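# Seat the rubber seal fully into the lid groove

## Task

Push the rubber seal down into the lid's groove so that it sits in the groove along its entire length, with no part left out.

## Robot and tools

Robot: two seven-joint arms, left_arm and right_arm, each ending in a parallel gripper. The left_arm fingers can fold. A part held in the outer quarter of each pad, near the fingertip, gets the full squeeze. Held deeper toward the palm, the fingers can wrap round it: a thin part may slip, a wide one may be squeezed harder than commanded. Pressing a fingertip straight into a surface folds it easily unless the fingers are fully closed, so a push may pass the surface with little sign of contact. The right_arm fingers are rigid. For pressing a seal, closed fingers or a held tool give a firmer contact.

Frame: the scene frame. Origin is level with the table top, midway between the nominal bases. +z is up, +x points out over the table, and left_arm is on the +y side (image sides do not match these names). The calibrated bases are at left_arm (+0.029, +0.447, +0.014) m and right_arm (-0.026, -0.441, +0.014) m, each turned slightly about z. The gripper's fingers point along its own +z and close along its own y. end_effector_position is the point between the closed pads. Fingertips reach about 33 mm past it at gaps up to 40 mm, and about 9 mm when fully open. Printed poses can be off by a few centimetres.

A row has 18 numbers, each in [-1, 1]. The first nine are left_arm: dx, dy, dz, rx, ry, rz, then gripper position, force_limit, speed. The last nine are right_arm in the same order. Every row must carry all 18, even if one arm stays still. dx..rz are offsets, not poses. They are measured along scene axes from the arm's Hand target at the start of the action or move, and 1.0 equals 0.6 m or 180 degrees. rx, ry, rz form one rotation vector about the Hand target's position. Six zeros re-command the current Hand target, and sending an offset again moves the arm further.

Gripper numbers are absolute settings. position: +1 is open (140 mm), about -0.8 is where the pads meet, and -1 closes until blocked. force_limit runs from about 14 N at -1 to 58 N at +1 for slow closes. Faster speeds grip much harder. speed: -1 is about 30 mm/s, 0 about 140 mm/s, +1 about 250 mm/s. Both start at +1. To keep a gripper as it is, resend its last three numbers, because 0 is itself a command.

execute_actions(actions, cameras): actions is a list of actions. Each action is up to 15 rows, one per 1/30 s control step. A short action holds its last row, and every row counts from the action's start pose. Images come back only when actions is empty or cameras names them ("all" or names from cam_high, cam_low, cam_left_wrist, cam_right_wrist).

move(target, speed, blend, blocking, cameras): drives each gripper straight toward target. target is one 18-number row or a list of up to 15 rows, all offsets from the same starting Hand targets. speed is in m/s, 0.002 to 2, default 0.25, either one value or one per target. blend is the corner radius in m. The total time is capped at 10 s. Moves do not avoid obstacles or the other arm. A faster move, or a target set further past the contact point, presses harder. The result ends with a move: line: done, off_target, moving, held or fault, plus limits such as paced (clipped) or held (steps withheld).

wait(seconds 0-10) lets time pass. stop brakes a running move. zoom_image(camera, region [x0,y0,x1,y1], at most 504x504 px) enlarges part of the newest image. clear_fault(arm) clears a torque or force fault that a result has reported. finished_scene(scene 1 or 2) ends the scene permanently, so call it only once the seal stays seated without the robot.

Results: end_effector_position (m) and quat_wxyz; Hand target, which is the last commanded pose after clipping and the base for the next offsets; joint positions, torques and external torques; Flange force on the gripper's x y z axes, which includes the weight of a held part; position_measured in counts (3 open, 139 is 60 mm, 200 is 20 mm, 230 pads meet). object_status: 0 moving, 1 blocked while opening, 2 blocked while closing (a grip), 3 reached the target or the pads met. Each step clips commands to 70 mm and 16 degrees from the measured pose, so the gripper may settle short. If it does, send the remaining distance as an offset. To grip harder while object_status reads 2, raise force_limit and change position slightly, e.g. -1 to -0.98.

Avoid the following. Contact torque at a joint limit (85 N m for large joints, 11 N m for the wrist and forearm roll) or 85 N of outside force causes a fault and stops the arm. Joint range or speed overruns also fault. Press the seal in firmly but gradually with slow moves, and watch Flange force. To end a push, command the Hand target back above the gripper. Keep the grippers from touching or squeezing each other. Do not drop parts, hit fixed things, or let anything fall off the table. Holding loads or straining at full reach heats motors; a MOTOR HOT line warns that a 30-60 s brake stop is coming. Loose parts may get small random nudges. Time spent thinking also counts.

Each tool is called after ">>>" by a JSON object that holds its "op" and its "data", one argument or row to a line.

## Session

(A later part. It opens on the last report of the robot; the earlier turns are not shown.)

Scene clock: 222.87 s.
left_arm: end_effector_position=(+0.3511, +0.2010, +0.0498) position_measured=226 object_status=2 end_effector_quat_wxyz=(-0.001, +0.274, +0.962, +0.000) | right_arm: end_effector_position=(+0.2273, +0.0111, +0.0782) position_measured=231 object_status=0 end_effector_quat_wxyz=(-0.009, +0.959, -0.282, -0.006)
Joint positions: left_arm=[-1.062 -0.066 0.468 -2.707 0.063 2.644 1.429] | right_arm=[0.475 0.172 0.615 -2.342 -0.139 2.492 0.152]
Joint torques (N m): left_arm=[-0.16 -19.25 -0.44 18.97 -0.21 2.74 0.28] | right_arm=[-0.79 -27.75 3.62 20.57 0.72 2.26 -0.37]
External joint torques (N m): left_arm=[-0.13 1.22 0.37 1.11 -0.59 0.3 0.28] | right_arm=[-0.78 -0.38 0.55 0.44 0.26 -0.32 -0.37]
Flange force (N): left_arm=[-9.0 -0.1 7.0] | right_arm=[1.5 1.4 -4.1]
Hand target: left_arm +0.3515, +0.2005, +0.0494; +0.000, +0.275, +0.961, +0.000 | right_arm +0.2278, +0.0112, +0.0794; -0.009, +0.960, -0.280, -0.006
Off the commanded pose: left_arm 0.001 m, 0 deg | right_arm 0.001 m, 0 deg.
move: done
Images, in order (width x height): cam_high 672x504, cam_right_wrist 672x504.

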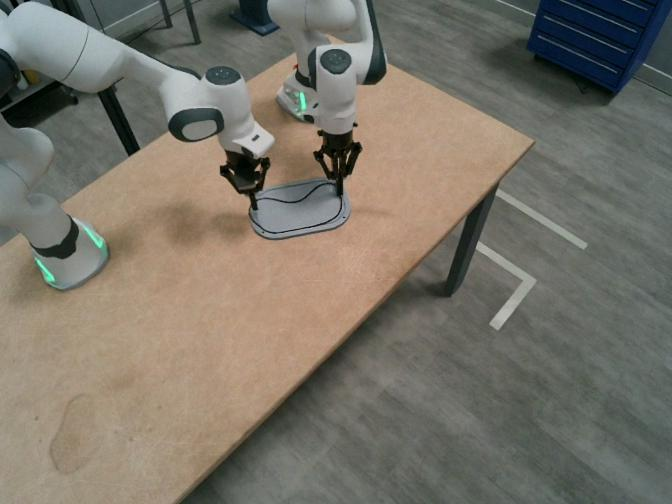

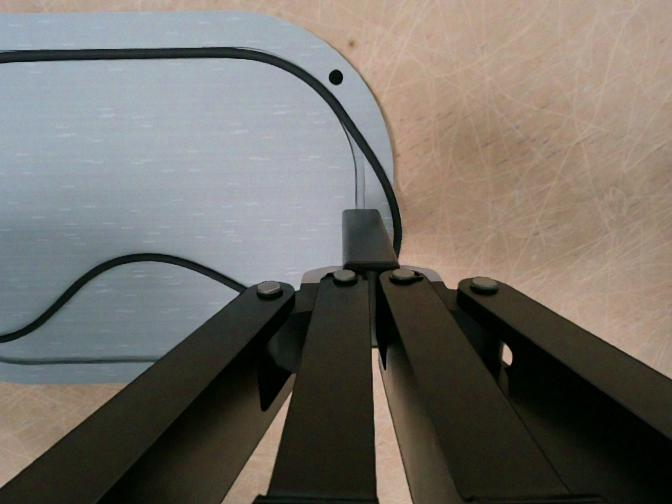

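>>> {"op": "move", "data": {
  "target": [
    [0,0,0,0,0,0,-1,-0.1,-1,0.155,0.0138,-0.04,0,0,0,-1,-0.1,-1],
    [0,0,0,0,0,0,-1,-0.1,-1,0.155,0.0138,-0.0615,0,0,0,-1,-0.1,-1],
    [0,0,0,0,0,0,-1,-0.1,-1,0.155,0.0138,-0.045,0,0,0,-1,-0.1,-1],
    [0,0,0,0,0,0,-1,-0.1,-1,0.1048,-0.0162,-0.045,0,0,0,-1,-0.1,-1],
    [0,0,0,0,0,0,-1,-0.1,-1,0.1048,-0.0162,-0.061,0,0,0,-1,-0.1,-1]
  ],
  "speed": [0.1,0.02,0.05,0.1,0.02]
}}

>>> {"op": "move", "data": {
  "target": [
    [0,0,0,0,0,0,-1,-0.1,-1,0,0,0.016,0,0,0,-1,-0.1,-1],
    [0,0,0,0,0,0,-1,-0.1,-1,-0.0245,-0.0076,0.016,0,0,0,-1,-0.1,-1],
    [0,0,0,0,0,0,-1,-0.1,-1,-0.0245,-0.0076,0,0,0,0,-1,-0.1,-1]
  ],
  "speed": [0.05,0.1,0.02]
}}

>>> {"op": "move", "data": {
  "target": [
    [0,0,0,0,0,0,-1,-0.1,-1,0,0,0.02,0,0,0,-1,-0.1,-1],
    [0,0,0,0,0,0,-1,-0.1,-1,-0.08,0.024,0.06,0,0,0,-1,-0.1,-1]
  ],
  "speed": [0.05,0.1],
  "cameras": ["cam_right_wrist"]
}}

>>> {"op": "zoom_image", "data": {
  "camera": "cam_right_wrist",
  "region": [150, 0, 450, 280]
}}

Scene clock: 250.47 s.
left_arm: end_effector_position=(+0.3511, +0.2010, +0.0498) position_measured=226 object_status=2 end_effector_quat_wxyz=(-0.001, +0.274, +0.962, +0.000) | right_arm: end_effector_position=(+0.2910, +0.0013, +0.0465) position_measured=231 object_status=3 end_effector_quat_wxyz=(-0.008, +0.961, -0.278, -0.004)
Joint positions: left_arm=[-1.062 -0.066 0.468 -2.707 0.063 2.644 1.429] | right_arm=[0.441 0.314 0.535 -2.251 -0.25 2.521 0.109]
Joint velocities: left_arm=[within noise] | right_arm=[-0.001 0.001 0 0.002 0 -0.001 0.006]
Joint torques (N m): left_arm=[-0.22 -19.2 -0.44 19.01 -0.2 2.73 0.3] | right_arm=[0.34 -26.84 3.96 18.01 -0.13 3.98 0.11]
External joint torques (N m): left_arm=[-0.28 1.2 0.28 1.2 -0.58 0.3 0.3] | right_arm=[0.24 5.5 -1.29 -1.27 -0.56 1.4 0.12]
Flange force (N): left_arm=[-9.3 -0.3 7.0] | right_arm=[0.2 -8.9 18.7]
Hand target: left_arm +0.3515, +0.2005, +0.0494; +0.000, +0.275, +0.961, +0.000 | right_arm +0.2907, +0.0015, +0.0428; -0.009, +0.960, -0.280, -0.006
Off the commanded pose: left_arm 0.001 m, 0 deg | right_arm 0.004 m, 0 deg.
move: off_target (right_arm)

Scene clock: 252.63 s.
left_arm: end_effector_position=(+0.3511, +0.2010, +0.0498) position_measured=226 object_status=2 end_effector_quat_wxyz=(-0.001, +0.274, +0.962, +0.000) | right_arm: end_effector_position=(+0.2761, -0.0024, +0.0466) position_measured=231 object_status=3 end_effector_quat_wxyz=(-0.009, +0.961, -0.277, -0.004)
Joint positions: left_arm=[-1.062 -0.066 0.468 -2.707 0.063 2.644 1.429] | right_arm=[0.443 0.284 0.548 -2.296 -0.236 2.541 0.118]
Joint velocities: left_arm=[within noise] | right_arm=[0.002 0.001 -0.001 -0.001 0 0.001 0.005]
Joint torques (N m): left_arm=[-0.19 -19.24 -0.51 18.97 -0.18 2.73 0.25] | right_arm=[0.16 -25.97 2.96 17.78 -0.19 3.66 0.05]
External joint torques (N m): left_arm=[-0.19 1.25 0.27 1.13 -0.56 0.29 0.25] | right_arm=[0.3 5.24 -1.65 -1.45 -0.62 1.06 0.05]
Flange force (N): left_arm=[-9.1 -0.3 7.0] | right_arm=[0.3 -8.8 18.8]
Hand target: left_arm +0.3515, +0.2005, +0.0494; +0.000, +0.275, +0.961, +0.000 | right_arm +0.2760, -0.0031, +0.0428; -0.009, +0.960, -0.280, -0.006
Off the commanded pose: left_arm 0.001 m, 0 deg | right_arm 0.004 m, 0 deg.
move: off_target (right_arm)

Scene clock: 254.60 s.
left_arm: end_effector_position=(+0.3511, +0.2010, +0.0498) position_measured=226 object_status=2 end_effector_quat_wxyz=(-0.001, +0.274, +0.962, +0.000) | right_arm: end_effector_position=(+0.2284, +0.0125, +0.0786) position_measured=231 object_status=3 end_effector_quat_wxyz=(-0.010, +0.961, -0.275, -0.005)
Joint positions: left_arm=[-1.062 -0.066 0.468 -2.707 0.063 2.644 1.429] | right_arm=[0.461 0.176 0.627 -2.339 -0.145 2.493 0.142]
Joint velocities: left_arm=[within noise] | right_arm=[0 -0.001 -0.001 0 0.002 -0.001 0.006]
Joint torques (N m): left_arm=[-0.26 -19.31 -0.52 18.95 -0.21 2.71 0.22] | right_arm=[0.05 -27.91 2.94 20.14 0.76 2.24 0.1]
External joint torques (N m): left_arm=[-0.31 1.26 0.22 1.06 -0.59 0.26 0.22] | right_arm=[0.03 -0.61 -0.29 -0.05 0.31 -0.36 0.1]
Flange force (N): left_arm=[-8.9 -0.6 7.0] | right_arm=[0.1 1.8 -2.7]
Hand target: left_arm +0.3515, +0.2005, +0.0494; +0.000, +0.275, +0.961, +0.000 | right_arm +0.2280, +0.0113, +0.0788; -0.009, +0.960, -0.280, -0.006
Off the commanded pose: left_arm 0.001 m, 0 deg | right_arm 0.001 m, 1 deg.
move: done
Images, in order (width x height): cam_right_wrist 672x504.

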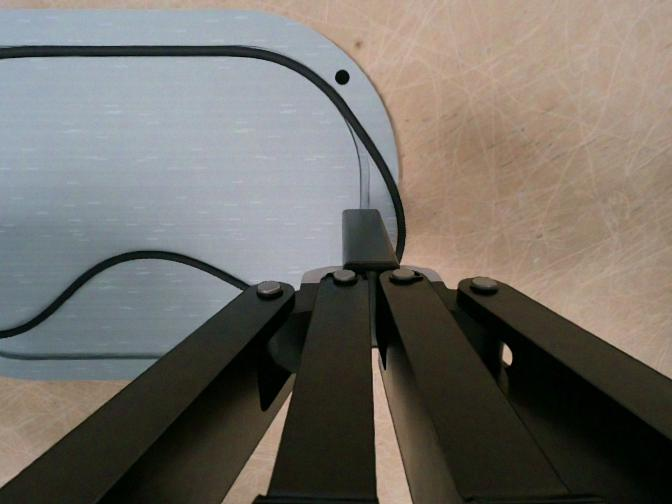

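Scaled by 1.680 from the camera's 672x504 image, which has a finer 960x720 frame.

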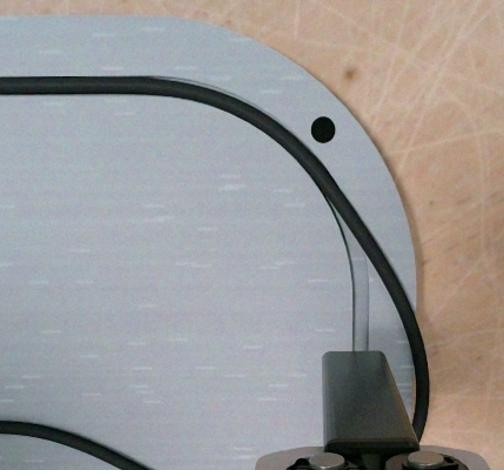

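>>> {"op": "move", "data": {
  "target": [
    [0,0,0,0,0,0,-1,-0.1,-1,0.146,0.0187,-0.042,0,0,0,-1,-0.1,-1],
    [0,0,0,0,0,0,-1,-0.1,-1,0.146,0.0187,-0.0588,0,0,0,-1,-0.1,-1],
    [0,0,0,0,0,0,-1,-0.1,-1,0.1667,0.005,-0.0605,0,0,0,-1,-0.1,-1]
  ],
  "speed": [0.1,0.02,0.012]
}}

>>> {"op": "move", "data": {
  "target": [
    [0,0,0,0,0,0,-1,-0.1,-1,0,0,0.02,0,0,0,-1,-0.1,-1],
    [0,0,0,0,0,0,-1,-0.1,-1,-0.1667,-0.005,0.06,0,0,0,-1,-0.1,-1]
  ],
  "speed": [0.05,0.1],
  "cameras": ["cam_right_wrist"]
}}

>>> {"op": "zoom_image", "data": {
  "camera": "cam_right_wrist",
  "region": [150, 0, 450, 280]
}}

Scene clock: 268.27 s.
left_arm: end_effector_position=(+0.3511, +0.2010, +0.0498) position_measured=226 object_status=2 end_effector_quat_wxyz=(-0.001, +0.274, +0.962, +0.000) | right_arm: end_effector_position=(+0.3226, +0.0209, +0.0469) position_measured=231 object_status=3 end_effector_quat_wxyz=(-0.012, +0.960, -0.279, -0.005)
Joint positions: left_arm=[-1.062 -0.066 0.468 -2.707 0.063 2.644 1.429] | right_arm=[0.445 0.397 0.515 -2.13 -0.282 2.478 0.102]
Joint velocities: left_arm=[within noise] | right_arm=[-0.001 0.002 -0.001 0 -0.001 0 -0.007]
Joint torques (N m): left_arm=[-0.24 -19.15 -0.46 18.95 -0.18 2.72 0.21] | right_arm=[-3.72 -32.57 2.16 19.2 -0.44 2.63 -0.4]
External joint torques (N m): left_arm=[-0.24 1.33 0.32 1.14 -0.56 0.29 0.21] | right_arm=[-3.84 3.12 -4.39 -0.58 -0.9 0.02 -0.4]
Flange force (N): left_arm=[-9.3 -0.4 7.2] | right_arm=[7.7 -4.1 9.1]
Hand target: left_arm +0.3515, +0.2005, +0.0494; +0.000, +0.275, +0.961, +0.000 | right_arm +0.3280, +0.0143, +0.0425; -0.009, +0.960, -0.280, -0.006
Off the commanded pose: left_arm 0.001 m, 0 deg | right_arm 0.010 m, 0 deg.
move: off_target (right_arm)

Scene clock: 270.73 s.
left_arm: end_effector_position=(+0.3511, +0.2010, +0.0498) position_measured=226 object_status=2 end_effector_quat_wxyz=(-0.001, +0.274, +0.962, +0.000) | right_arm: end_effector_position=(+0.2277, +0.0109, +0.0778) position_measured=231 object_status=3 end_effector_quat_wxyz=(-0.007, +0.961, -0.275, -0.006)
Joint positions: left_arm=[-1.062 -0.066 0.468 -2.707 0.063 2.644 1.429] | right_arm=[0.45 0.178 0.638 -2.338 -0.15 2.488 0.146]
Joint velocities: left_arm=[within noise] | right_arm=[-0.001 0 0 0 0.002 0.002 0.005]
Joint torques (N m): left_arm=[-0.27 -19.18 -0.49 19.03 -0.2 2.72 0.28] | right_arm=[0 -27.71 3.16 20.12 0.71 2.87 0.03]
External joint torques (N m): left_arm=[-0.24 1.27 0.32 1.25 -0.58 0.29 0.28] | right_arm=[0.04 -0.43 -0.11 -0.12 0.26 0.27 0.03]
Flange force (N): left_arm=[-9.7 -0.3 7.2] | right_arm=[0.1 2.4 -0.9]
Hand target: left_arm +0.3515, +0.2005, +0.0494; +0.000, +0.275, +0.961, +0.000 | right_arm +0.2280, +0.0113, +0.0785; -0.009, +0.960, -0.280, -0.006
Off the commanded pose: left_arm 0.001 m, 0 deg | right_arm 0.001 m, 1 deg.
move: done
Images, in order (width x height): cam_right_wrist 672x504.

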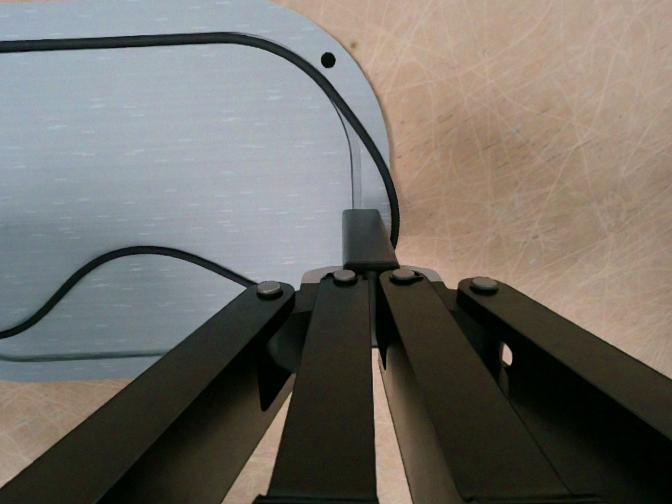

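Scaled by 1.680 from the camera's 672x504 image, which has a finer 960x720 frame.

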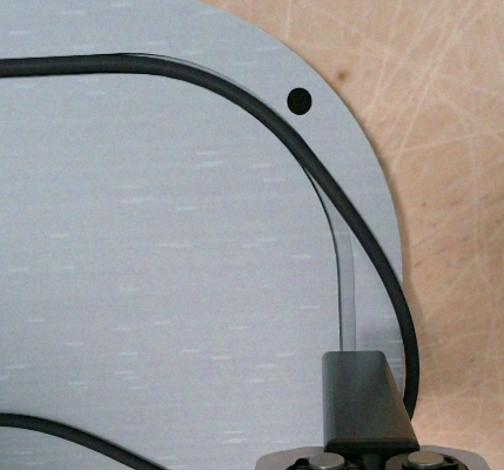

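>>> {"op": "move", "data": {
  "target": [
    [0,0,0,0,0,0,-1,-0.1,-1,0.0642,-0.0337,-0.042,0,0,0,-1,-0.1,-1],
    [0,0,0,0,0,0,-1,-0.1,-1,0.0642,-0.0337,-0.055,0,0,0,-1,-0.1,-1],
    [0,0,0,0,0,0,-1,-0.1,-1,0.0678,-0.0138,-0.0575,0,0,0,-1,-0.1,-1]
  ],
  "speed": [0.1,0.02,0.012]
}}

>>> {"op": "move", "data": {
  "target": [
    [0,0,0,0,0,0,-1,-0.1,-1,0,0,0.02,0,0,0,-1,-0.1,-1],
    [0,0,0,0,0,0,-1,-0.1,-1,-0.068,0.0138,0.06,0,0,0,-1,-0.1,-1]
  ],
  "speed": [0.05,0.1],
  "cameras": ["cam_right_wrist"]
}}

>>> {"op": "zoom_image", "data": {
  "camera": "cam_right_wrist",
  "region": [150, 0, 450, 280]
}}

Scene clock: 296.43 s.
left_arm: end_effector_position=(+0.3511, +0.2010, +0.0498) position_measured=226 object_status=2 end_effector_quat_wxyz=(-0.001, +0.274, +0.962, +0.000) | right_arm: end_effector_position=(+0.2690, +0.0010, +0.0462) position_measured=231 object_status=3 end_effector_quat_wxyz=(-0.007, +0.960, -0.279, -0.005)
Joint positions: left_arm=[-1.062 -0.066 0.468 -2.707 0.063 2.644 1.429] | right_arm=[0.452 0.286 0.554 -2.296 -0.24 2.537 0.138]
Joint velocities: left_arm=[within noise] | right_arm=[0.001 0.001 -0.003 0.001 0.001 -0.001 0.005]
Joint torques (N m): left_arm=[-0.3 -19.28 -0.45 19 -0.19 2.71 0.25] | right_arm=[1.11 -26.65 4.62 19.8 0 3.92 0.06]
External joint torques (N m): left_arm=[-0.27 1.15 0.36 1.17 -0.57 0.27 0.25] | right_arm=[1.13 4.42 -0.16 0.6 -0.42 1.33 0.06]
Flange force (N): left_arm=[-9.0 -0.3 6.6] | right_arm=[-1.6 -13.4 15.8]
Hand target: left_arm +0.3515, +0.2005, +0.0494; +0.000, +0.275, +0.961, +0.000 | right_arm +0.2687, +0.0031, +0.0440; -0.009, +0.960, -0.280, -0.006
Off the commanded pose: left_arm 0.001 m, 0 deg | right_arm 0.003 m, 0 deg.
move: done

Scene clock: 298.20 s.
left_arm: end_effector_position=(+0.3511, +0.2010, +0.0498) position_measured=226 object_status=2 end_effector_quat_wxyz=(-0.001, +0.274, +0.962, +0.000) | right_arm: end_effector_position=(+0.2283, +0.0126, +0.0798) position_measured=231 object_status=3 end_effector_quat_wxyz=(-0.010, +0.961, -0.276, -0.005)
Joint positions: left_arm=[-1.062 -0.066 0.468 -2.707 0.063 2.644 1.429] | right_arm=[0.456 0.173 0.633 -2.338 -0.144 2.491 0.143]
Joint velocities: left_arm=[within noise] | right_arm=[-0.001 -0.001 0 -0.001 0.003 -0.003 0.001]
Joint torques (N m): left_arm=[-0.21 -19.24 -0.43 18.95 -0.2 2.72 0.3] | right_arm=[0.03 -27.81 3.18 20.23 0.76 2.38 0.14]
External joint torques (N m): left_arm=[-0.24 1.21 0.32 1.12 -0.58 0.28 0.3] | right_arm=[0.14 -0.66 0.09 -0.03 0.3 -0.22 0.14]
Flange force (N): left_arm=[-9.1 -0.2 7.0] | right_arm=[-0.3 2.2 -2.7]
Hand target: left_arm +0.3515, +0.2005, +0.0494; +0.000, +0.275, +0.961, +0.000 | right_arm +0.2279, +0.0113, +0.0800; -0.009, +0.960, -0.280, -0.006
Off the commanded pose: left_arm 0.001 m, 0 deg | right_arm 0.001 m, 1 deg.
move: done
Images, in order (width x height): cam_right_wrist 672x504.

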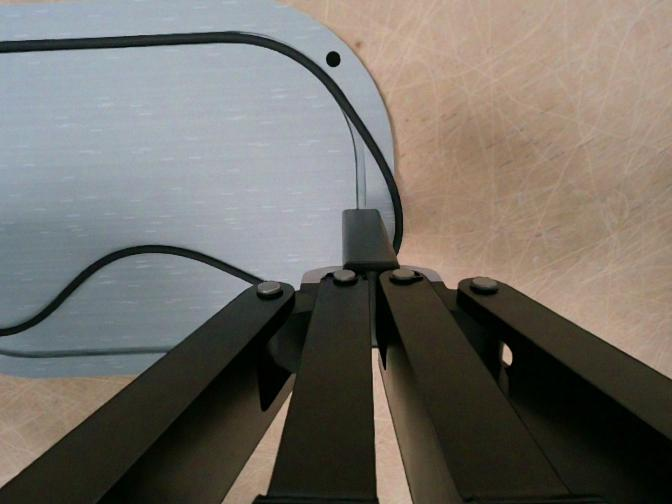

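Scaled by 1.680 from the camera's 672x504 image, which has a finer 960x720 frame.

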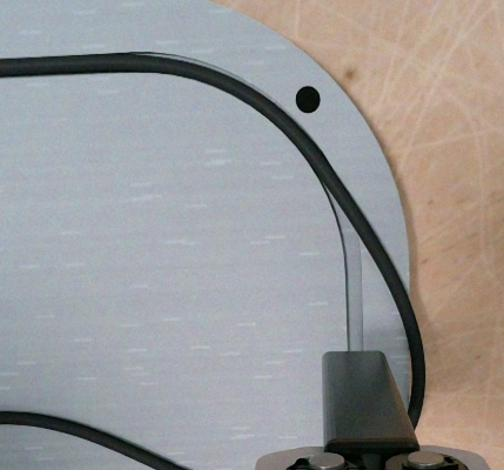

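>>> {"op": "move", "data": {
  "target": [0,0,0,0,0,0,-1,-0.1,-1,0.2188,0.099,-0.038,0,0,0,-1,-0.1,-1],
  "cameras": ["cam_right_wrist"]
}}

>>> {"op": "zoom_image", "data": {
  "camera": "cam_right_wrist",
  "region": [150, 80, 570, 300]
}}

Scene clock: 308.00 s.
left_arm: end_effector_position=(+0.3511, +0.2010, +0.0498) position_measured=226 object_status=2 end_effector_quat_wxyz=(-0.001, +0.274, +0.962, +0.000) | right_arm: end_effector_position=(+0.3599, +0.0708, +0.0579) position_measured=231 object_status=3 end_effector_quat_wxyz=(-0.010, +0.958, -0.285, -0.006)
Joint positions: left_arm=[-1.062 -0.066 0.468 -2.707 0.063 2.644 1.429] | right_arm=[0.506 0.538 0.492 -1.871 -0.319 2.345 0.126]
Joint velocities: left_arm=[within noise] | right_arm=[-0.001 0.002 0 0.001 -0.001 -0.004 -0.005]
Joint torques (N m): left_arm=[-0.27 -19.2 -0.4 18.96 -0.2 2.72 0.26] | right_arm=[0.31 -41.29 8.92 21.76 0.16 2.26 -0.32]
External joint torques (N m): left_arm=[-0.19 1.29 0.46 1.14 -0.59 0.28 0.26] | right_arm=[0.12 0.27 0.37 0.79 -0.38 -0.33 -0.32]
Flange force (N): left_arm=[-9.3 -0.1 7.2] | right_arm=[0.6 -4.9 -0.2]
Hand target: left_arm +0.3515, +0.2005, +0.0494; +0.000, +0.275, +0.961, +0.000 | right_arm +0.3591, +0.0707, +0.0572; -0.009, +0.960, -0.280, -0.006
Off the commanded pose: left_arm 0.001 m, 0 deg | right_arm 0.001 m, 1 deg.
move: done
Images, in order (width x height): cam_right_wrist 672x504.

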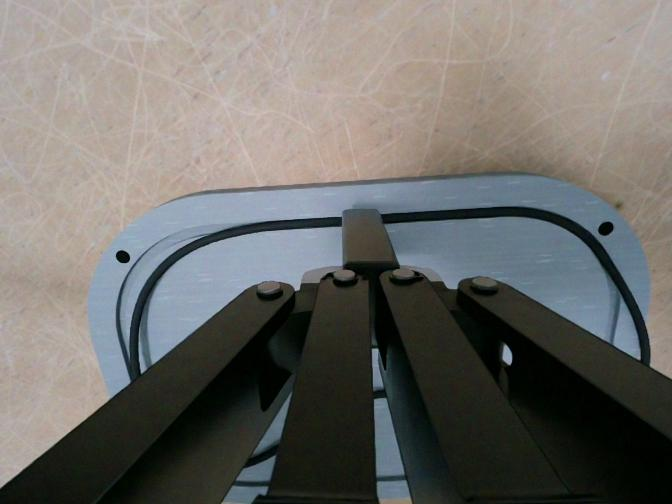

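Scaled by 1.200 from the camera's 672x504 image, which has a finer 960x720 frame.

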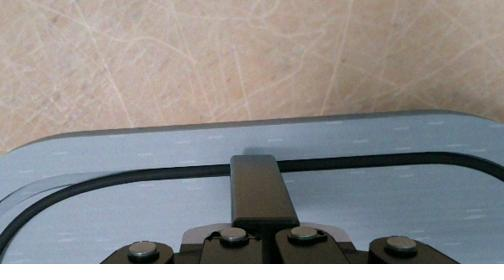

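>>> {"op": "move", "data": {
  "target": [
    [0,0,0,0,0,0,-1,-0.1,-1,0.0075,-0.005,-0.012,0,0,0,-1,-0.1,-1],
    [0,0,0,0,0,0,-1,-0.1,-1,0.0075,-0.005,-0.0295,0,0,0,-1,-0.1,-1]
  ],
  "speed": [0.05,0.015],
  "cameras": ["cam_right_wrist"]
}}

Scene clock: 321.33 s.
left_arm: end_effector_position=(+0.3511, +0.2010, +0.0498) position_measured=226 object_status=2 end_effector_quat_wxyz=(-0.001, +0.274, +0.962, +0.000) | right_arm: end_effector_position=(+0.3626, +0.0672, +0.0461) position_measured=231 object_status=3 end_effector_quat_wxyz=(-0.007, +0.960, -0.280, -0.005)
Joint positions: left_arm=[-1.062 -0.066 0.468 -2.707 0.063 2.644 1.429] | right_arm=[0.507 0.56 0.483 -1.869 -0.336 2.357 0.122]
Joint torques (N m): left_arm=[-0.25 -19.28 -0.44 18.96 -0.2 2.71 0.3] | right_arm=[0.13 -35.45 6.38 20.63 -0.36 4.63 -0.13]
External joint torques (N m): left_arm=[-0.2 1.19 0.38 1.14 -0.59 0.27 0.3] | right_arm=[0.1 6.78 -2.26 -0.23 -0.89 2.03 -0.13]
Flange force (N): left_arm=[-9.1 -0.1 6.9] | right_arm=[1.6 -14.3 18.2]
Hand target: left_arm +0.3515, +0.2005, +0.0494; +0.000, +0.275, +0.961, +0.000 | right_arm +0.3636, +0.0677, +0.0395; -0.009, +0.960, -0.280, -0.006
Off the commanded pose: left_arm 0.001 m, 0 deg | right_arm 0.007 m, 0 deg.
move: off_target (right_arm)
Images, in order (width x height): cam_right_wrist 672x504.

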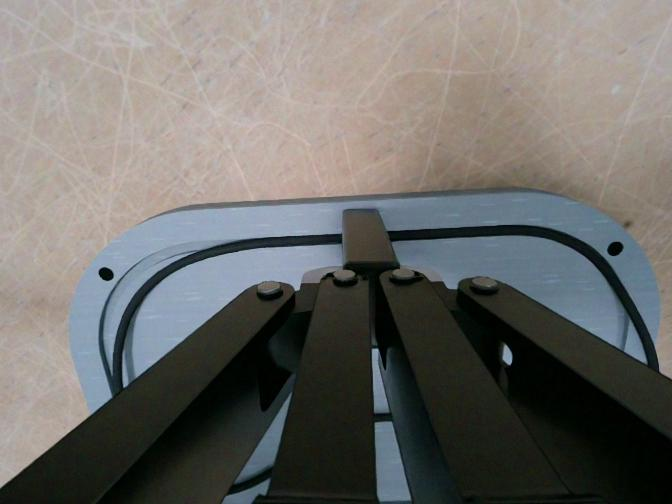

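>>> {"op": "move", "data": {
  "target": [
    [0,0,0,0,0,0,-1,-0.1,-1,0,0,0.018,0,0,0,-1,-0.1,-1],
    [0,0,0,0,0,0,-1,-0.1,-1,0.0148,0.026,0.018,0,0,0,-1,-0.1,-1],
    [0,0,0,0,0,0,-1,-0.1,-1,0.0148,0.026,0,0,0,0,-1,-0.1,-1],
    [0,0,0,0,0,0,-1,-0.1,-1,0.0148,0.026,0.018,0,0,0,-1,-0.1,-1],
    [0,0,0,0,0,0,-1,-0.1,-1,-0.0148,-0.026,0.018,0,0,0,-1,-0.1,-1],
    [0,0,0,0,0,0,-1,-0.1,-1,-0.0148,-0.026,0,0,0,0,-1,-0.1,-1]
  ],
  "speed": [0.05,0.1,0.02,0.05,0.1,0.02]
}}

>>> {"op": "move", "data": {
  "target": [
    [0,0,0,0,0,0,-1,-0.1,-1,0,0,0.018,0,0,0,-1,-0.1,-1],
    [0,0,0,0,0,0,-1,-0.1,-1,-0.0148,-0.026,0.018,0,0,0,-1,-0.1,-1],
    [0,0,0,0,0,0,-1,-0.1,-1,-0.0148,-0.026,0,0,0,0,-1,-0.1,-1],
    [0,0,0,0,0,0,-1,-0.1,-1,-0.0148,-0.026,0.018,0,0,0,-1,-0.1,-1],
    [0,0,0,0,0,0,-1,-0.1,-1,-0.0296,-0.052,0.018,0,0,0,-1,-0.1,-1],
    [0,0,0,0,0,0,-1,-0.1,-1,-0.0296,-0.052,0.001,0,0,0,-1,-0.1,-1]
  ],
  "speed": [0.05,0.1,0.02,0.05,0.1,0.02]
}}

>>> {"op": "move", "data": {
  "target": [
    [0,0,0,0,0,0,-1,-0.1,-1,0,0,0.018,0,0,0,-1,-0.1,-1],
    [0,0,0,0,0,0,-1,-0.1,-1,-0.04,0.03,0.08,0,0,0,-1,-0.1,-1]
  ],
  "speed": [0.05,0.1],
  "cameras": ["cam_right_wrist"]
}}

>>> {"op": "zoom_image", "data": {
  "camera": "cam_right_wrist",
  "region": [30, 60, 530, 330]
}}

Scene clock: 342.90 s.
left_arm: end_effector_position=(+0.3511, +0.2010, +0.0498) position_measured=226 object_status=2 end_effector_quat_wxyz=(-0.001, +0.274, +0.962, +0.000) | right_arm: end_effector_position=(+0.3550, +0.0522, +0.0462) position_measured=231 object_status=3 end_effector_quat_wxyz=(-0.008, +0.960, -0.280, -0.004)
Joint positions: left_arm=[-1.062 -0.066 0.468 -2.707 0.063 2.644 1.429] | right_arm=[0.474 0.518 0.502 -1.942 -0.335 2.389 0.12]
Joint torques (N m): left_arm=[-0.28 -19.21 -0.46 18.94 -0.19 2.71 0.39] | right_arm=[0.05 -33.42 5.85 19.34 -0.27 4.52 -0.07]
External joint torques (N m): left_arm=[-0.24 1.24 0.35 1.12 -0.58 0.28 0.39] | right_arm=[0.23 6.84 -2.27 -1.16 -0.78 1.93 -0.07]
Flange force (N): left_arm=[-9.4 0.0 7.2] | right_arm=[1.1 -10.9 19.1]
Hand target: left_arm +0.3515, +0.2005, +0.0494; +0.000, +0.275, +0.961, +0.000 | right_arm +0.3548, +0.0521, +0.0395; -0.009, +0.960, -0.280, -0.006
Off the commanded pose: left_arm 0.001 m, 0 deg | right_arm 0.007 m, 0 deg.
move: off_target (right_arm)

Scene clock: 346.77 s.
left_arm: end_effector_position=(+0.3511, +0.2010, +0.0498) position_measured=226 object_status=2 end_effector_quat_wxyz=(-0.001, +0.274, +0.962, +0.000) | right_arm: end_effector_position=(+0.3374, +0.0210, +0.0464) position_measured=231 object_status=3 end_effector_quat_wxyz=(-0.008, +0.960, -0.279, -0.004)
Joint positions: left_arm=[-1.062 -0.066 0.468 -2.707 0.063 2.644 1.429] | right_arm=[0.405 0.433 0.544 -2.085 -0.325 2.447 0.112]
Joint torques (N m): left_arm=[-0.25 -19.22 -0.48 18.97 -0.21 2.73 0.25] | right_arm=[0.31 -28.7 5.09 18.29 -0.24 4.46 0]
External joint torques (N m): left_arm=[-0.25 1.27 0.3 1.08 -0.59 0.28 0.25] | right_arm=[0.28 7.75 -2.33 -1.62 -0.72 1.86 0]
Flange force (N): left_arm=[-9.1 -0.4 7.2] | right_arm=[1.1 -12.2 23.1]
Hand target: left_arm +0.3515, +0.2005, +0.0494; +0.000, +0.275, +0.961, +0.000 | right_arm +0.3370, +0.0209, +0.0401; -0.009, +0.960, -0.280, -0.006
Off the commanded pose: left_arm 0.001 m, 0 deg | right_arm 0.006 m, 0 deg.
move: off_target (right_arm)

Scene clock: 348.63 s.
left_arm: end_effector_position=(+0.3511, +0.2010, +0.0498) position_measured=226 object_status=2 end_effector_quat_wxyz=(-0.001, +0.274, +0.962, +0.000) | right_arm: end_effector_position=(+0.3128, +0.0393, +0.0871) position_measured=231 object_status=3 end_effector_quat_wxyz=(-0.009, +0.961, -0.276, -0.005)
Joint positions: left_arm=[-1.062 -0.066 0.468 -2.707 0.063 2.644 1.429] | right_arm=[0.405 0.357 0.605 -2.079 -0.266 2.373 0.118]
Joint velocities: left_arm=[within noise] | right_arm=[0.001 0.002 0 0.001 0.001 -0.004 0.001]
Joint torques (N m): left_arm=[-0.26 -19.31 -0.37 18.95 -0.2 2.72 0.29] | right_arm=[0.02 -34.29 6.47 21.38 0.79 2.24 0.21]
External joint torques (N m): left_arm=[-0.34 1.12 0.32 1.17 -0.57 0.29 0.29] | right_arm=[0.03 -0.2 -0.19 0.35 0.26 -0.35 0.21]
Flange force (N): left_arm=[-9.0 -0.3 6.7] | right_arm=[-0.2 -1.4 -1.2]
Hand target: left_arm +0.3515, +0.2005, +0.0494; +0.000, +0.275, +0.961, +0.000 | right_arm +0.3130, +0.0389, +0.0881; -0.009, +0.960, -0.280, -0.006
Off the commanded pose: left_arm 0.001 m, 0 deg | right_arm 0.001 m, 1 deg.
move: done
Images, in order (width x height): cam_right_wrist 672x504.

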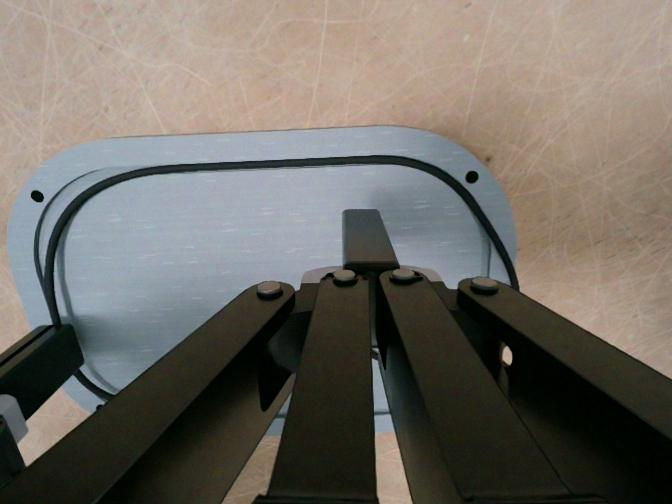

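Scaled by 1.008 from the camera's 672x504 image, which has a finer 960x720 frame.

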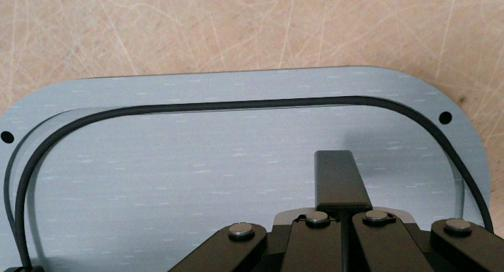

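>>> {"op": "move", "data": {
  "target": [
    [0,0,0.002,0,0,0,-1,-0.1,-1,0,0,0,0,0,0,-1,-0.1,-1],
    [0.0065,0.0115,0.002,0,0,0,-1,-0.1,-1,0,0,0,0,0,0,-1,-0.1,-1]
  ],
  "speed": 0.02,
  "cameras": ["cam_right_wrist","cam_left_wrist"]
}}

>>> {"op": "zoom_image", "data": {
  "camera": "cam_right_wrist",
  "region": [0, 100, 330, 430]
}}

Scene clock: 357.83 s.
left_arm: end_effector_position=(+0.3549, +0.2071, +0.0500) position_measured=226 object_status=2 end_effector_quat_wxyz=(-0.001, +0.272, +0.962, +0.000) | right_arm: end_effector_position=(+0.3127, +0.0390, +0.0871) position_measured=231 object_status=3 end_effector_quat_wxyz=(-0.009, +0.961, -0.276, -0.005)
Joint positions: left_arm=[-1.055 -0.069 0.479 -2.709 0.066 2.644 1.441] | right_arm=[0.405 0.357 0.605 -2.079 -0.266 2.372 0.119]
Joint velocities: left_arm=[-0.001 0 0 0 0 0.001 0.005] | right_arm=[within noise]
Joint torques (N m): left_arm=[0.01 -20.38 -0.1 18.57 0.81 2.46 0.25] | right_arm=[0.04 -34.25 6.53 21.44 0.82 2.29 0.08]
External joint torques (N m): left_arm=[0 -0.06 0.72 0.7 0.43 0.02 0.25] | right_arm=[-0.06 0.06 -0.26 0.3 0.29 -0.32 0.08]
Flange force (N): left_arm=[-1.5 1.5 -0.9] | right_arm=[0.2 -1.7 -0.8]
Hand target: left_arm +0.3554, +0.2074, +0.0506; +0.000, +0.275, +0.961, +0.000 | right_arm +0.3130, +0.0389, +0.0881; -0.009, +0.960, -0.280, -0.006
Off the commanded pose: left_arm 0.001 m, 0 deg | right_arm 0.001 m, 0 deg.
move: done
Images, in order (width x height): cam_left_wrist 672x504, cam_right_wrist 672x504.

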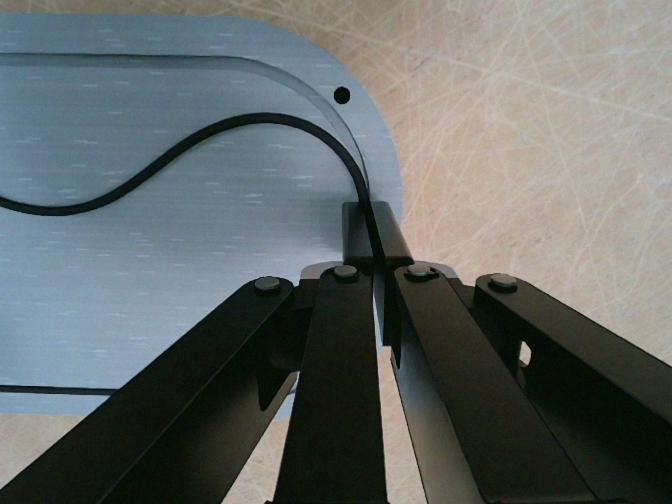

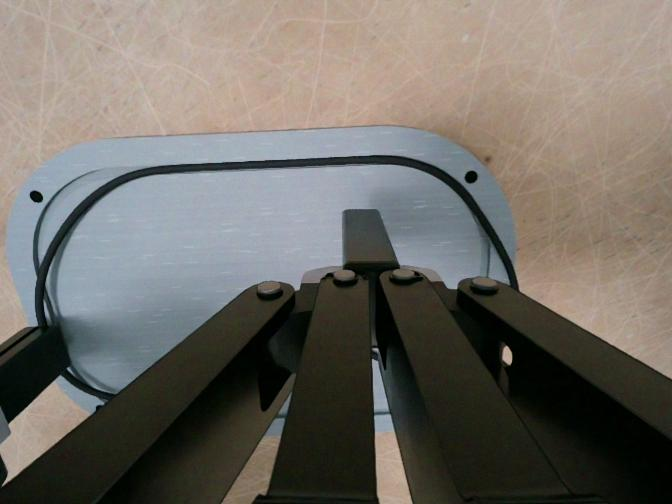

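Scaled by 1.527 from the camera's 672x504 image, which has a finer 960x720 frame.

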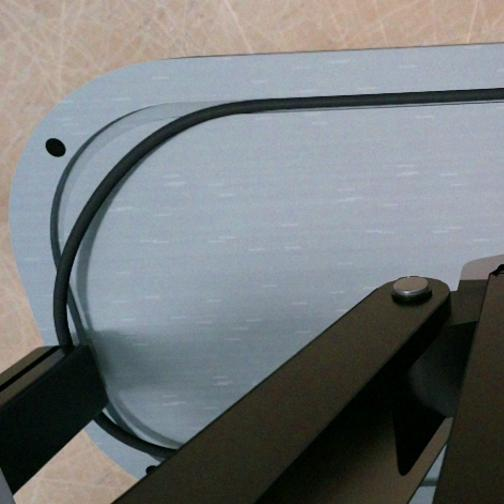

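>>> {"op": "move", "data": {
  "target": [
    [0,0,-0.002,0,0,0,-1,-0.1,-1,0,0,0,0,0,0,-1,-0.1,-1],
    [0,0,-0.002,0,0,0,-0.6,-0.1,-1,0,0,0,0,0,0,-1,-0.1,-1],
    [0,0,0.05,0,0,0,-0.6,-0.1,-1,0,0,0,0,0,0,-1,-0.1,-1],
    [0,0,0.05,0,0,0,-1,-0.1,-1,0,0,0,0,0,0,-1,-0.1,-1]
  ],
  "speed": [0.02,0.05,0.04,0.1],
  "cameras": ["cam_right_wrist","cam_left_wrist","cam_high"]
}}

>>> {"op": "zoom_image", "data": {
  "camera": "cam_high",
  "region": [240, 160, 360, 250]
}}

Scene clock: 378.43 s.
left_arm: end_effector_position=(+0.3554, +0.2070, +0.0798) position_measured=231 object_status=0 end_effector_quat_wxyz=(+0.000, +0.276, +0.961, -0.001) | right_arm: end_effector_position=(+0.3127, +0.0390, +0.0871) position_measured=231 object_status=3 end_effector_quat_wxyz=(-0.009, +0.961, -0.276, -0.005)
Joint positions: left_arm=[-1.032 -0.163 0.464 -2.699 0.128 2.549 1.406] | right_arm=[0.405 0.357 0.605 -2.079 -0.266 2.372 0.119]
Joint torques (N m): left_arm=[0.24 -18.86 -2.09 20.5 0.87 2.25 -0.14] | right_arm=[0.01 -34.29 6.57 21.43 0.81 2.28 0.12]
External joint torques (N m): left_arm=[0.27 0.02 -0.16 1.18 0.43 -0.21 -0.14] | right_arm=[0.06 0.03 -0.09 0.27 0.28 -0.32 0.12]
Flange force (N): left_arm=[-2.2 -0.2 -2.3] | right_arm=[-0.1 -1.5 -0.9]
Hand target: left_arm +0.3554, +0.2074, +0.0806; +0.000, +0.275, +0.961, +0.000 | right_arm +0.3130, +0.0389, +0.0881; -0.009, +0.960, -0.280, -0.006
Off the commanded pose: left_arm 0.001 m, 0 deg | right_arm 0.001 m, 0 deg.
move: done
Images, in order (width x height): cam_high 672x504, cam_left_wrist 672x504, cam_right_wrist 672x504.

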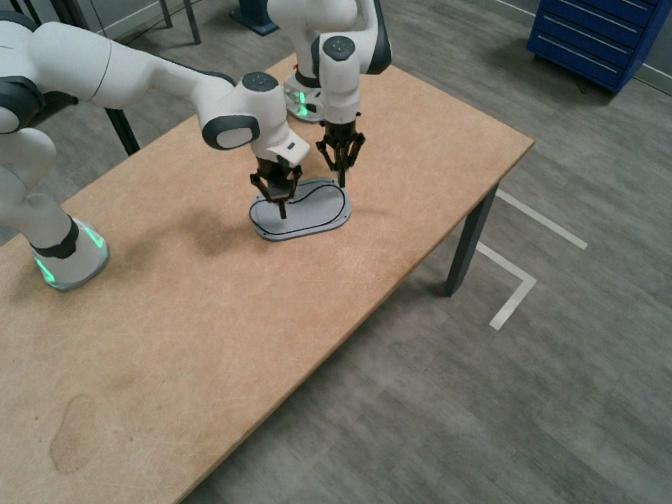

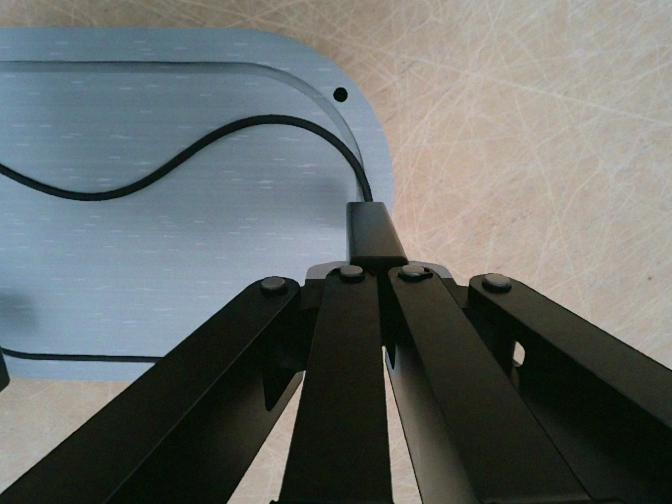

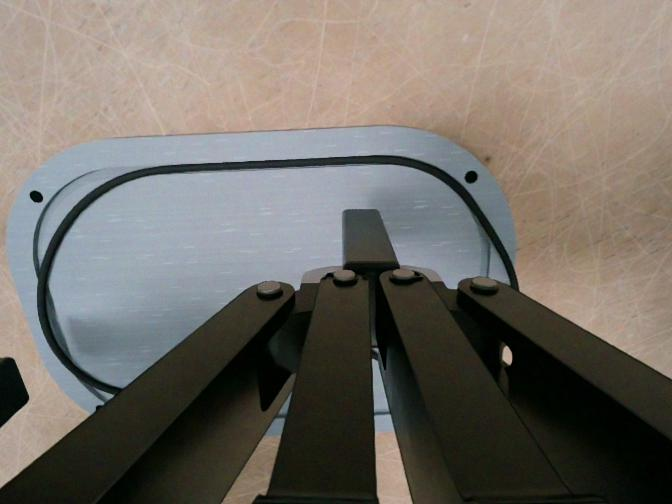

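Scaled by 4.200 from the camera's 672x504 image, which has a finer 960x720 frame.

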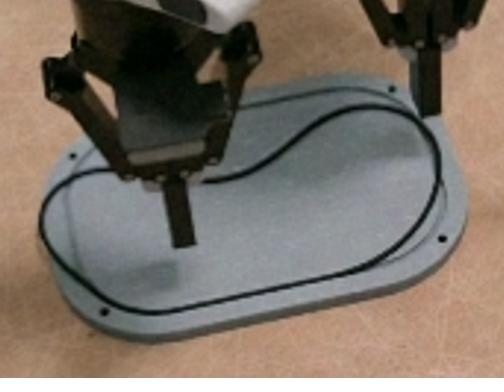

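>>> {"op": "move", "data": {
  "target": [
    [0,0,0.08,0,0,0,-1,-0.1,-1,0,0,0,0,0,0,-1,-0.1,-1],
    [-0.083,0.3167,0.367,0,0,0,-1,-0.1,-1,0,0,0,0,0,0,-1,-0.1,-1]
  ],
  "blend": [0.03,0],
  "speed": 0.25
}}

>>> {"op": "move", "data": {
  "target": [
    [0,0,0,0,0,0,-1,-0.1,-1,0.1358,0.1695,-0.05,0,0,0,-1,-0.1,-1],
    [0,0,0,0,0,0,-1,-0.1,-1,0.1358,0.1695,-0.077,0,0,0,-1,-0.1,-1],
    [0,0,0,0,0,0,-1,-0.1,-1,0.16,0.1977,-0.079,0,0,0,-1,-0.1,-1]
  ],
  "speed": [0.15,0.02,0.012],
  "cameras": ["cam_right_wrist"]
}}

Scene clock: 391.67 s.
left_arm: end_effector_position=(+0.3062, +0.3963, +0.3006) position_measured=231 object_status=3 end_effector_quat_wxyz=(+0.000, +0.272, +0.962, -0.001) | right_arm: end_effector_position=(+0.3127, +0.0390, +0.0871) position_measured=231 object_status=3 end_effector_quat_wxyz=(-0.009, +0.961, -0.276, -0.005)
Joint positions: left_arm=[-0.701 -1.006 0.41 -2.644 0.343 1.673 1.567] | right_arm=[0.405 0.357 0.605 -2.079 -0.266 2.372 0.119]
Joint velocities: left_arm=[0.001 0 0 0.001 0 -0.002 0.005] | right_arm=[within noise]
Joint torques (N m): left_arm=[-0.59 2.23 -8.55 24.17 1.22 2.26 0.2] | right_arm=[0.02 -34.29 6.52 21.41 0.8 2.27 0.13]
External joint torques (N m): left_arm=[-0.61 0.12 0.36 1.28 0.42 -0.18 0.2] | right_arm=[0.16 -0.1 -0.04 0.37 0.28 -0.31 0.13]
Flange force (N): left_arm=[-3.1 2.3 -3.4] | right_arm=[-0.3 -1.7 -1.1]
Hand target: left_arm +0.3056, +0.3974, +0.3008; +0.000, +0.275, +0.961, +0.000 | right_arm +0.3130, +0.0389, +0.0881; -0.009, +0.960, -0.280, -0.006
Off the commanded pose: left_arm 0.001 m, 0 deg | right_arm 0.001 m, 0 deg.
move: done; blend cut to 0.024 m at target 1

Scene clock: 396.30 s.
left_arm: end_effector_position=(+0.3062, +0.3964, +0.3006) position_measured=231 object_status=3 end_effector_quat_wxyz=(+0.000, +0.273, +0.962, -0.001) | right_arm: end_effector_position=(+0.4119, +0.1563, +0.0457) position_measured=231 object_status=3 end_effector_quat_wxyz=(-0.010, +0.958, -0.285, -0.004)
Joint positions: left_arm=[-0.701 -1.006 0.41 -2.644 0.343 1.673 1.57] | right_arm=[0.638 0.857 0.463 -1.357 -0.394 2.138 0.136]
Joint torques (N m): left_arm=[-0.19 2.58 -9.07 24.13 1.03 2.29 0.27] | right_arm=[1.51 -47.55 11.4 21.66 0.36 3.36 -0.39]
External joint torques (N m): left_arm=[-0.15 0.44 -0.12 1.27 0.23 -0.15 0.27] | right_arm=[1.8 4.5 0.7 -0.56 -0.28 0.75 -0.39]
Flange force (N): left_arm=[-3.4 1.8 -3.7] | right_arm=[-1.1 -12.8 8.1]
Hand target: left_arm +0.3056, +0.3974, +0.3008; +0.000, +0.275, +0.961, +0.000 | right_arm +0.4090, +0.1576, +0.0407; -0.009, +0.960, -0.280, -0.006
Off the commanded pose: left_arm 0.001 m, 0 deg | right_arm 0.006 m, 1 deg.
move: off_target (right_arm)
Images, in order (width x height): cam_right_wrist 672x504.

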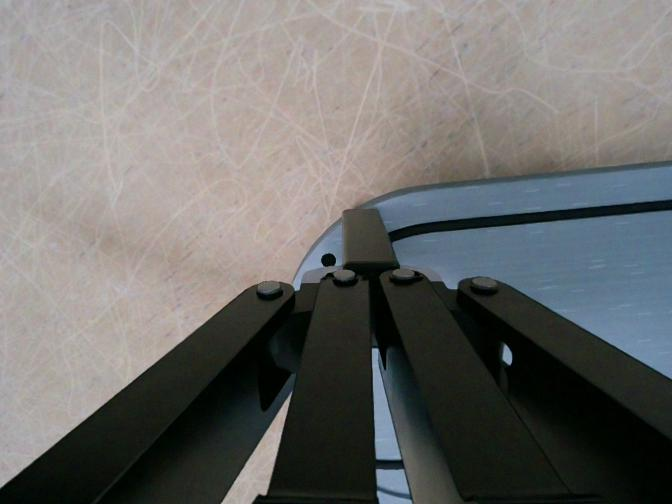

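Lift and look.

>>> {"op": "move", "data": {
  "target": [
    [0,0,0,0,0,0,-1,-0.1,-1,0,0,0.03,0,0,0,-1,-0.1,-1],
    [0,0,0,0,0,0,-1,-0.1,-1,-0.16,-0.13,0.2,0,0,0,-1,-0.1,-1]
  ],
  "speed": [0.05,0.15],
  "cameras": ["cam_right_wrist"]
}}

>>> {"op": "zoom_image", "data": {
  "camera": "cam_right_wrist",
  "region": [40, 50, 540, 400]
}}

Scene clock: 403.47 s.
left_arm: end_effector_position=(+0.3062, +0.3964, +0.3006) position_measured=231 object_status=3 end_effector_quat_wxyz=(+0.000, +0.273, +0.962, -0.001) | right_arm: end_effector_position=(+0.3132, +0.0789, +0.1601) position_measured=231 object_status=3 end_effector_quat_wxyz=(-0.007, +0.959, -0.283, -0.005)
Joint positions: left_arm=[-0.701 -1.006 0.41 -2.644 0.343 1.673 1.57] | right_arm=[0.452 0.34 0.626 -1.891 -0.222 2.169 0.137]
Joint velocities: left_arm=[within noise] | right_arm=[0.001 0 0.003 0 0.001 0.001 -0.004]
Joint torques (N m): left_arm=[-0.15 2.44 -8.98 24.26 1.02 2.27 0.23] | right_arm=[-0.4 -35.55 7.46 23.03 0.92 2.91 -0.36]
External joint torques (N m): left_arm=[-0.18 0.35 -0.07 1.34 0.21 -0.16 0.23] | right_arm=[-0.28 -0.13 0.93 -0.06 0.29 0.31 -0.36]
Flange force (N): left_arm=[-3.3 1.7 -3.9] | right_arm=[0.6 3.1 -0.6]
Hand target: left_arm +0.3056, +0.3974, +0.3008; +0.000, +0.275, +0.961, +0.000 | right_arm +0.3130, +0.0796, +0.1607; -0.009, +0.960, -0.280, -0.006
Off the commanded pose: left_arm 0.001 m, 0 deg | right_arm 0.001 m, 0 deg.
move: done
Images, in order (width x height): cam_right_wrist 672x504.

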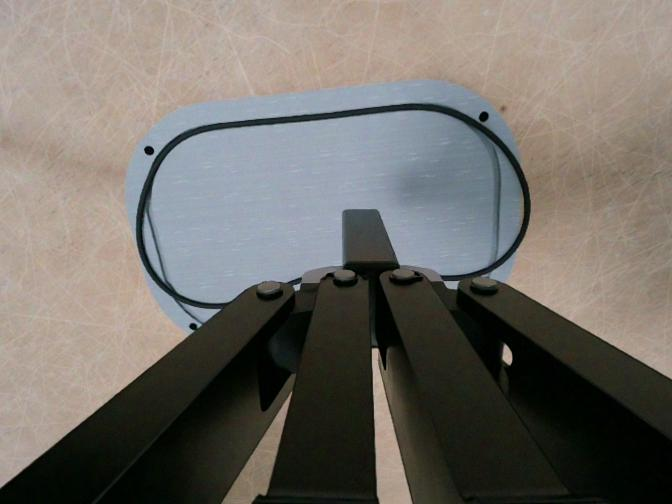

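Scaled by 1.008 from the camera's 672x504 image, which has a finer 960x720 frame.

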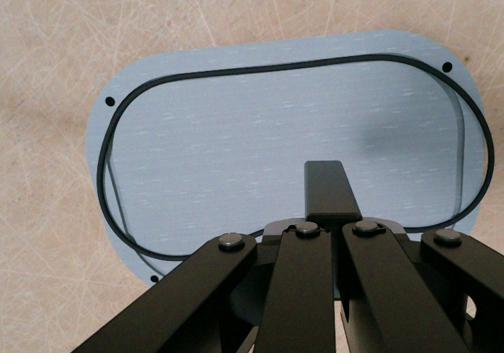

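>>> {"op": "move", "data": {
  "target": [
    [0,0,0,0,0,0,-1,-0.1,-1,-0.1413,-0.1805,-0.151,0,0,0,-1,-0.1,-1],
    [0,0,0,0,0,0,-1,-0.1,-1,-0.1413,-0.1805,-0.2012,0,0,0,-1,-0.1,-1],
    [0,0,0,0,0,0,-1,-0.1,-1,-0.1307,-0.1598,-0.2012,0,0,0,-1,-0.1,-1]
  ],
  "speed": [0.15,0.04,0.03],
  "cameras": ["cam_right_wrist"]
}}

Scene clock: 427.80 s.
left_arm: end_effector_position=(+0.3062, +0.3964, +0.3006) position_measured=231 object_status=3 end_effector_quat_wxyz=(+0.000, +0.273, +0.962, -0.001) | right_arm: end_effector_position=(+0.2336, -0.0183, +0.0398) position_measured=231 object_status=3 end_effector_quat_wxyz=(-0.007, +0.961, -0.277, -0.006)
Joint positions: left_arm=[-0.701 -1.006 0.41 -2.644 0.343 1.673 1.57] | right_arm=[0.412 0.218 0.621 -2.421 -0.216 2.598 0.156]
Joint velocities: left_arm=[within noise] | right_arm=[0.001 -0.001 0 0.001 -0.001 0.001 0.004]
Joint torques (N m): left_arm=[-0.11 2.46 -8.96 24.14 1.02 2.29 0.24] | right_arm=[0.41 -25.95 3.27 20.05 -0.04 3.13 0.17]
External joint torques (N m): left_arm=[-0.12 0.37 -0.04 1.21 0.22 -0.15 0.24] | right_arm=[0.38 1.22 -0.63 1.54 -0.42 0.52 0.17]
Flange force (N): left_arm=[-3.1 1.8 -3.5] | right_arm=[-0.8 -10.0 8.0]
Hand target: left_arm +0.3056, +0.3974, +0.3008; +0.000, +0.275, +0.961, +0.000 | right_arm +0.2346, -0.0163, +0.0400; -0.009, +0.960, -0.280, -0.006
Off the commanded pose: left_arm 0.001 m, 0 deg | right_arm 0.002 m, 0 deg.
move: done
Images, in order (width x height): cam_right_wrist 672x504.

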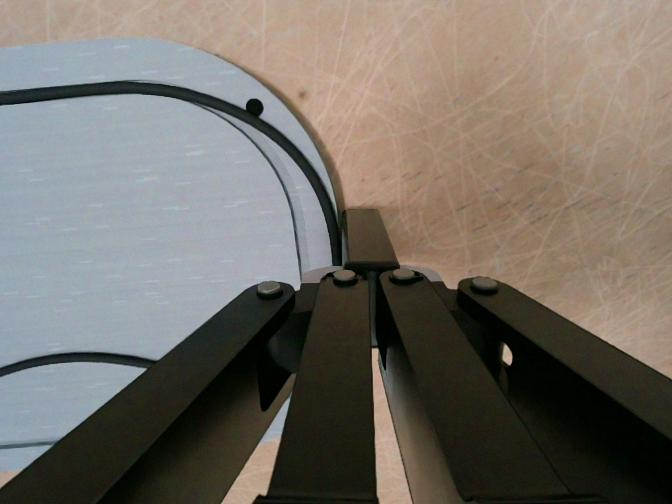

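>>> {"op": "move", "data": {
  "target": [
    [0,0,0,0,0,0,-1,-0.1,-1,0,0,0.0125,0,0,0,-1,-0.1,-1],
    [0,0,0,0,0,0,-1,-0.1,-1,0.0145,0.028,0.0125,0,0,0,-1,-0.1,-1]
  ],
  "speed": [0.02,0.02],
  "cameras": ["cam_right_wrist"]
}}

Scene clock: 432.80 s.
left_arm: end_effector_position=(+0.3062, +0.3964, +0.3006) position_measured=231 object_status=3 end_effector_quat_wxyz=(+0.000, +0.273, +0.962, -0.001) | right_arm: end_effector_position=(+0.2435, +0.0008, +0.0481) position_measured=231 object_status=3 end_effector_quat_wxyz=(-0.010, +0.961, -0.278, -0.006)
Joint positions: left_arm=[-0.701 -1.006 0.41 -2.644 0.343 1.673 1.57] | right_arm=[0.433 0.248 0.608 -2.353 -0.227 2.562 0.167]
Joint velocities: left_arm=[within noise] | right_arm=[0.003 0.001 -0.002 0 0 -0.004 0.002]
Joint torques (N m): left_arm=[-0.19 2.48 -9.02 24.15 1.03 2.3 0.34] | right_arm=[0.09 -28.22 4.06 19.69 0.06 2.28 0.08]
External joint torques (N m): left_arm=[-0.26 0.38 -0.16 1.21 0.22 -0.14 0.34] | right_arm=[0.01 0.42 -0.42 0.76 -0.35 -0.31 0.08]
Flange force (N): left_arm=[-3.2 1.6 -3.6] | right_arm=[-0.2 -5.4 2.3]
Hand target: left_arm +0.3056, +0.3974, +0.3008; +0.000, +0.275, +0.961, +0.000 | right_arm +0.2433, +0.0005, +0.0475; -0.009, +0.960, -0.280, -0.006
Off the commanded pose: left_arm 0.001 m, 0 deg | right_arm 0.001 m, 0 deg.
move: done
Images, in order (width x height): cam_right_wrist 672x504.

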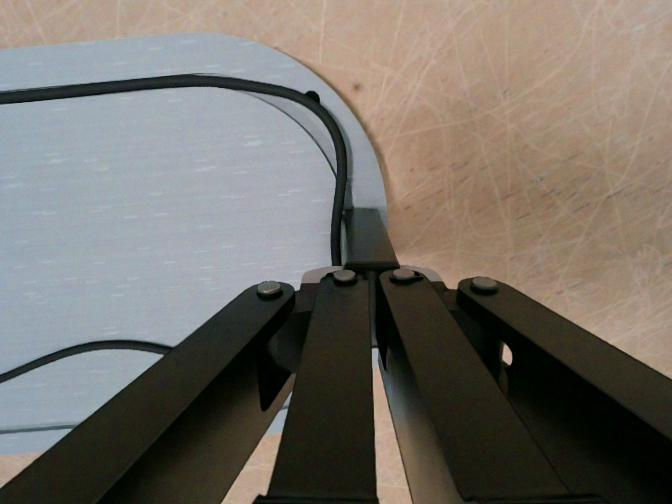

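>>> {"op": "move", "data": {
  "target": [
    [0,0,0,0,0,0,-1,-0.1,-1,-0.006,-0.01,0,0,0,0,-1,-0.1,-1],
    [0,0,0,0,0,0,-1,-0.1,-1,-0.006,-0.01,0.05,0,0,0,-1,-0.1,-1]
  ],
  "speed": [0.02,0.1],
  "cameras": ["cam_right_wrist"]
}}

Scene clock: 438.70 s.
left_arm: end_effector_position=(+0.3062, +0.3964, +0.3006) position_measured=231 object_status=3 end_effector_quat_wxyz=(+0.000, +0.273, +0.962, -0.001) | right_arm: end_effector_position=(+0.2394, -0.0052, +0.0766) position_measured=231 object_status=3 end_effector_quat_wxyz=(-0.009, +0.959, -0.282, -0.005)
Joint positions: left_arm=[-0.701 -1.006 0.41 -2.644 0.343 1.673 1.57] | right_arm=[0.392 0.157 0.66 -2.371 -0.136 2.505 0.115]
Joint velocities: left_arm=[within noise] | right_arm=[-0.001 0.001 0.001 -0.002 0.002 -0.001 -0.006]
Joint torques (N m): left_arm=[-0.11 2.42 -8.98 24.19 1.02 2.27 0.28] | right_arm=[-0.38 -26.27 3.41 20.34 0.75 2.32 -0.39]
External joint torques (N m): left_arm=[-0.1 0.35 -0.03 1.25 0.22 -0.17 0.28] | right_arm=[-0.28 -0.25 0.55 0.29 0.3 -0.28 -0.39]
Flange force (N): left_arm=[-3.0 1.9 -3.6] | right_arm=[0.9 1.6 -3.8]
Hand target: left_arm +0.3056, +0.3974, +0.3008; +0.000, +0.275, +0.961, +0.000 | right_arm +0.2397, -0.0055, +0.0775; -0.009, +0.960, -0.280, -0.006
Off the commanded pose: left_arm 0.001 m, 0 deg | right_arm 0.001 m, 0 deg.
move: done
Images, in order (width x height): cam_right_wrist 672x504.

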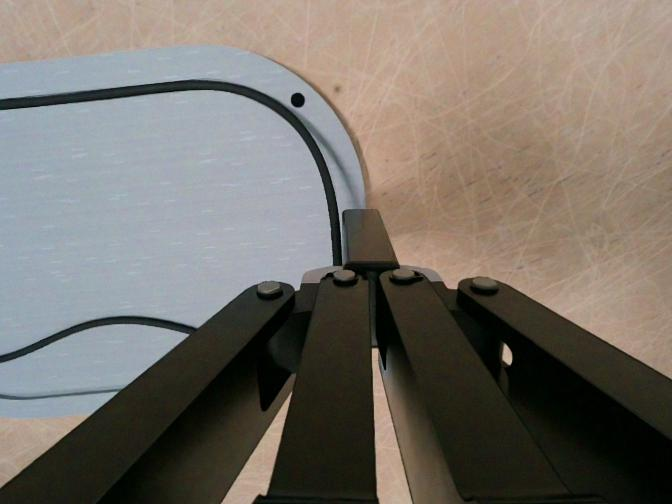

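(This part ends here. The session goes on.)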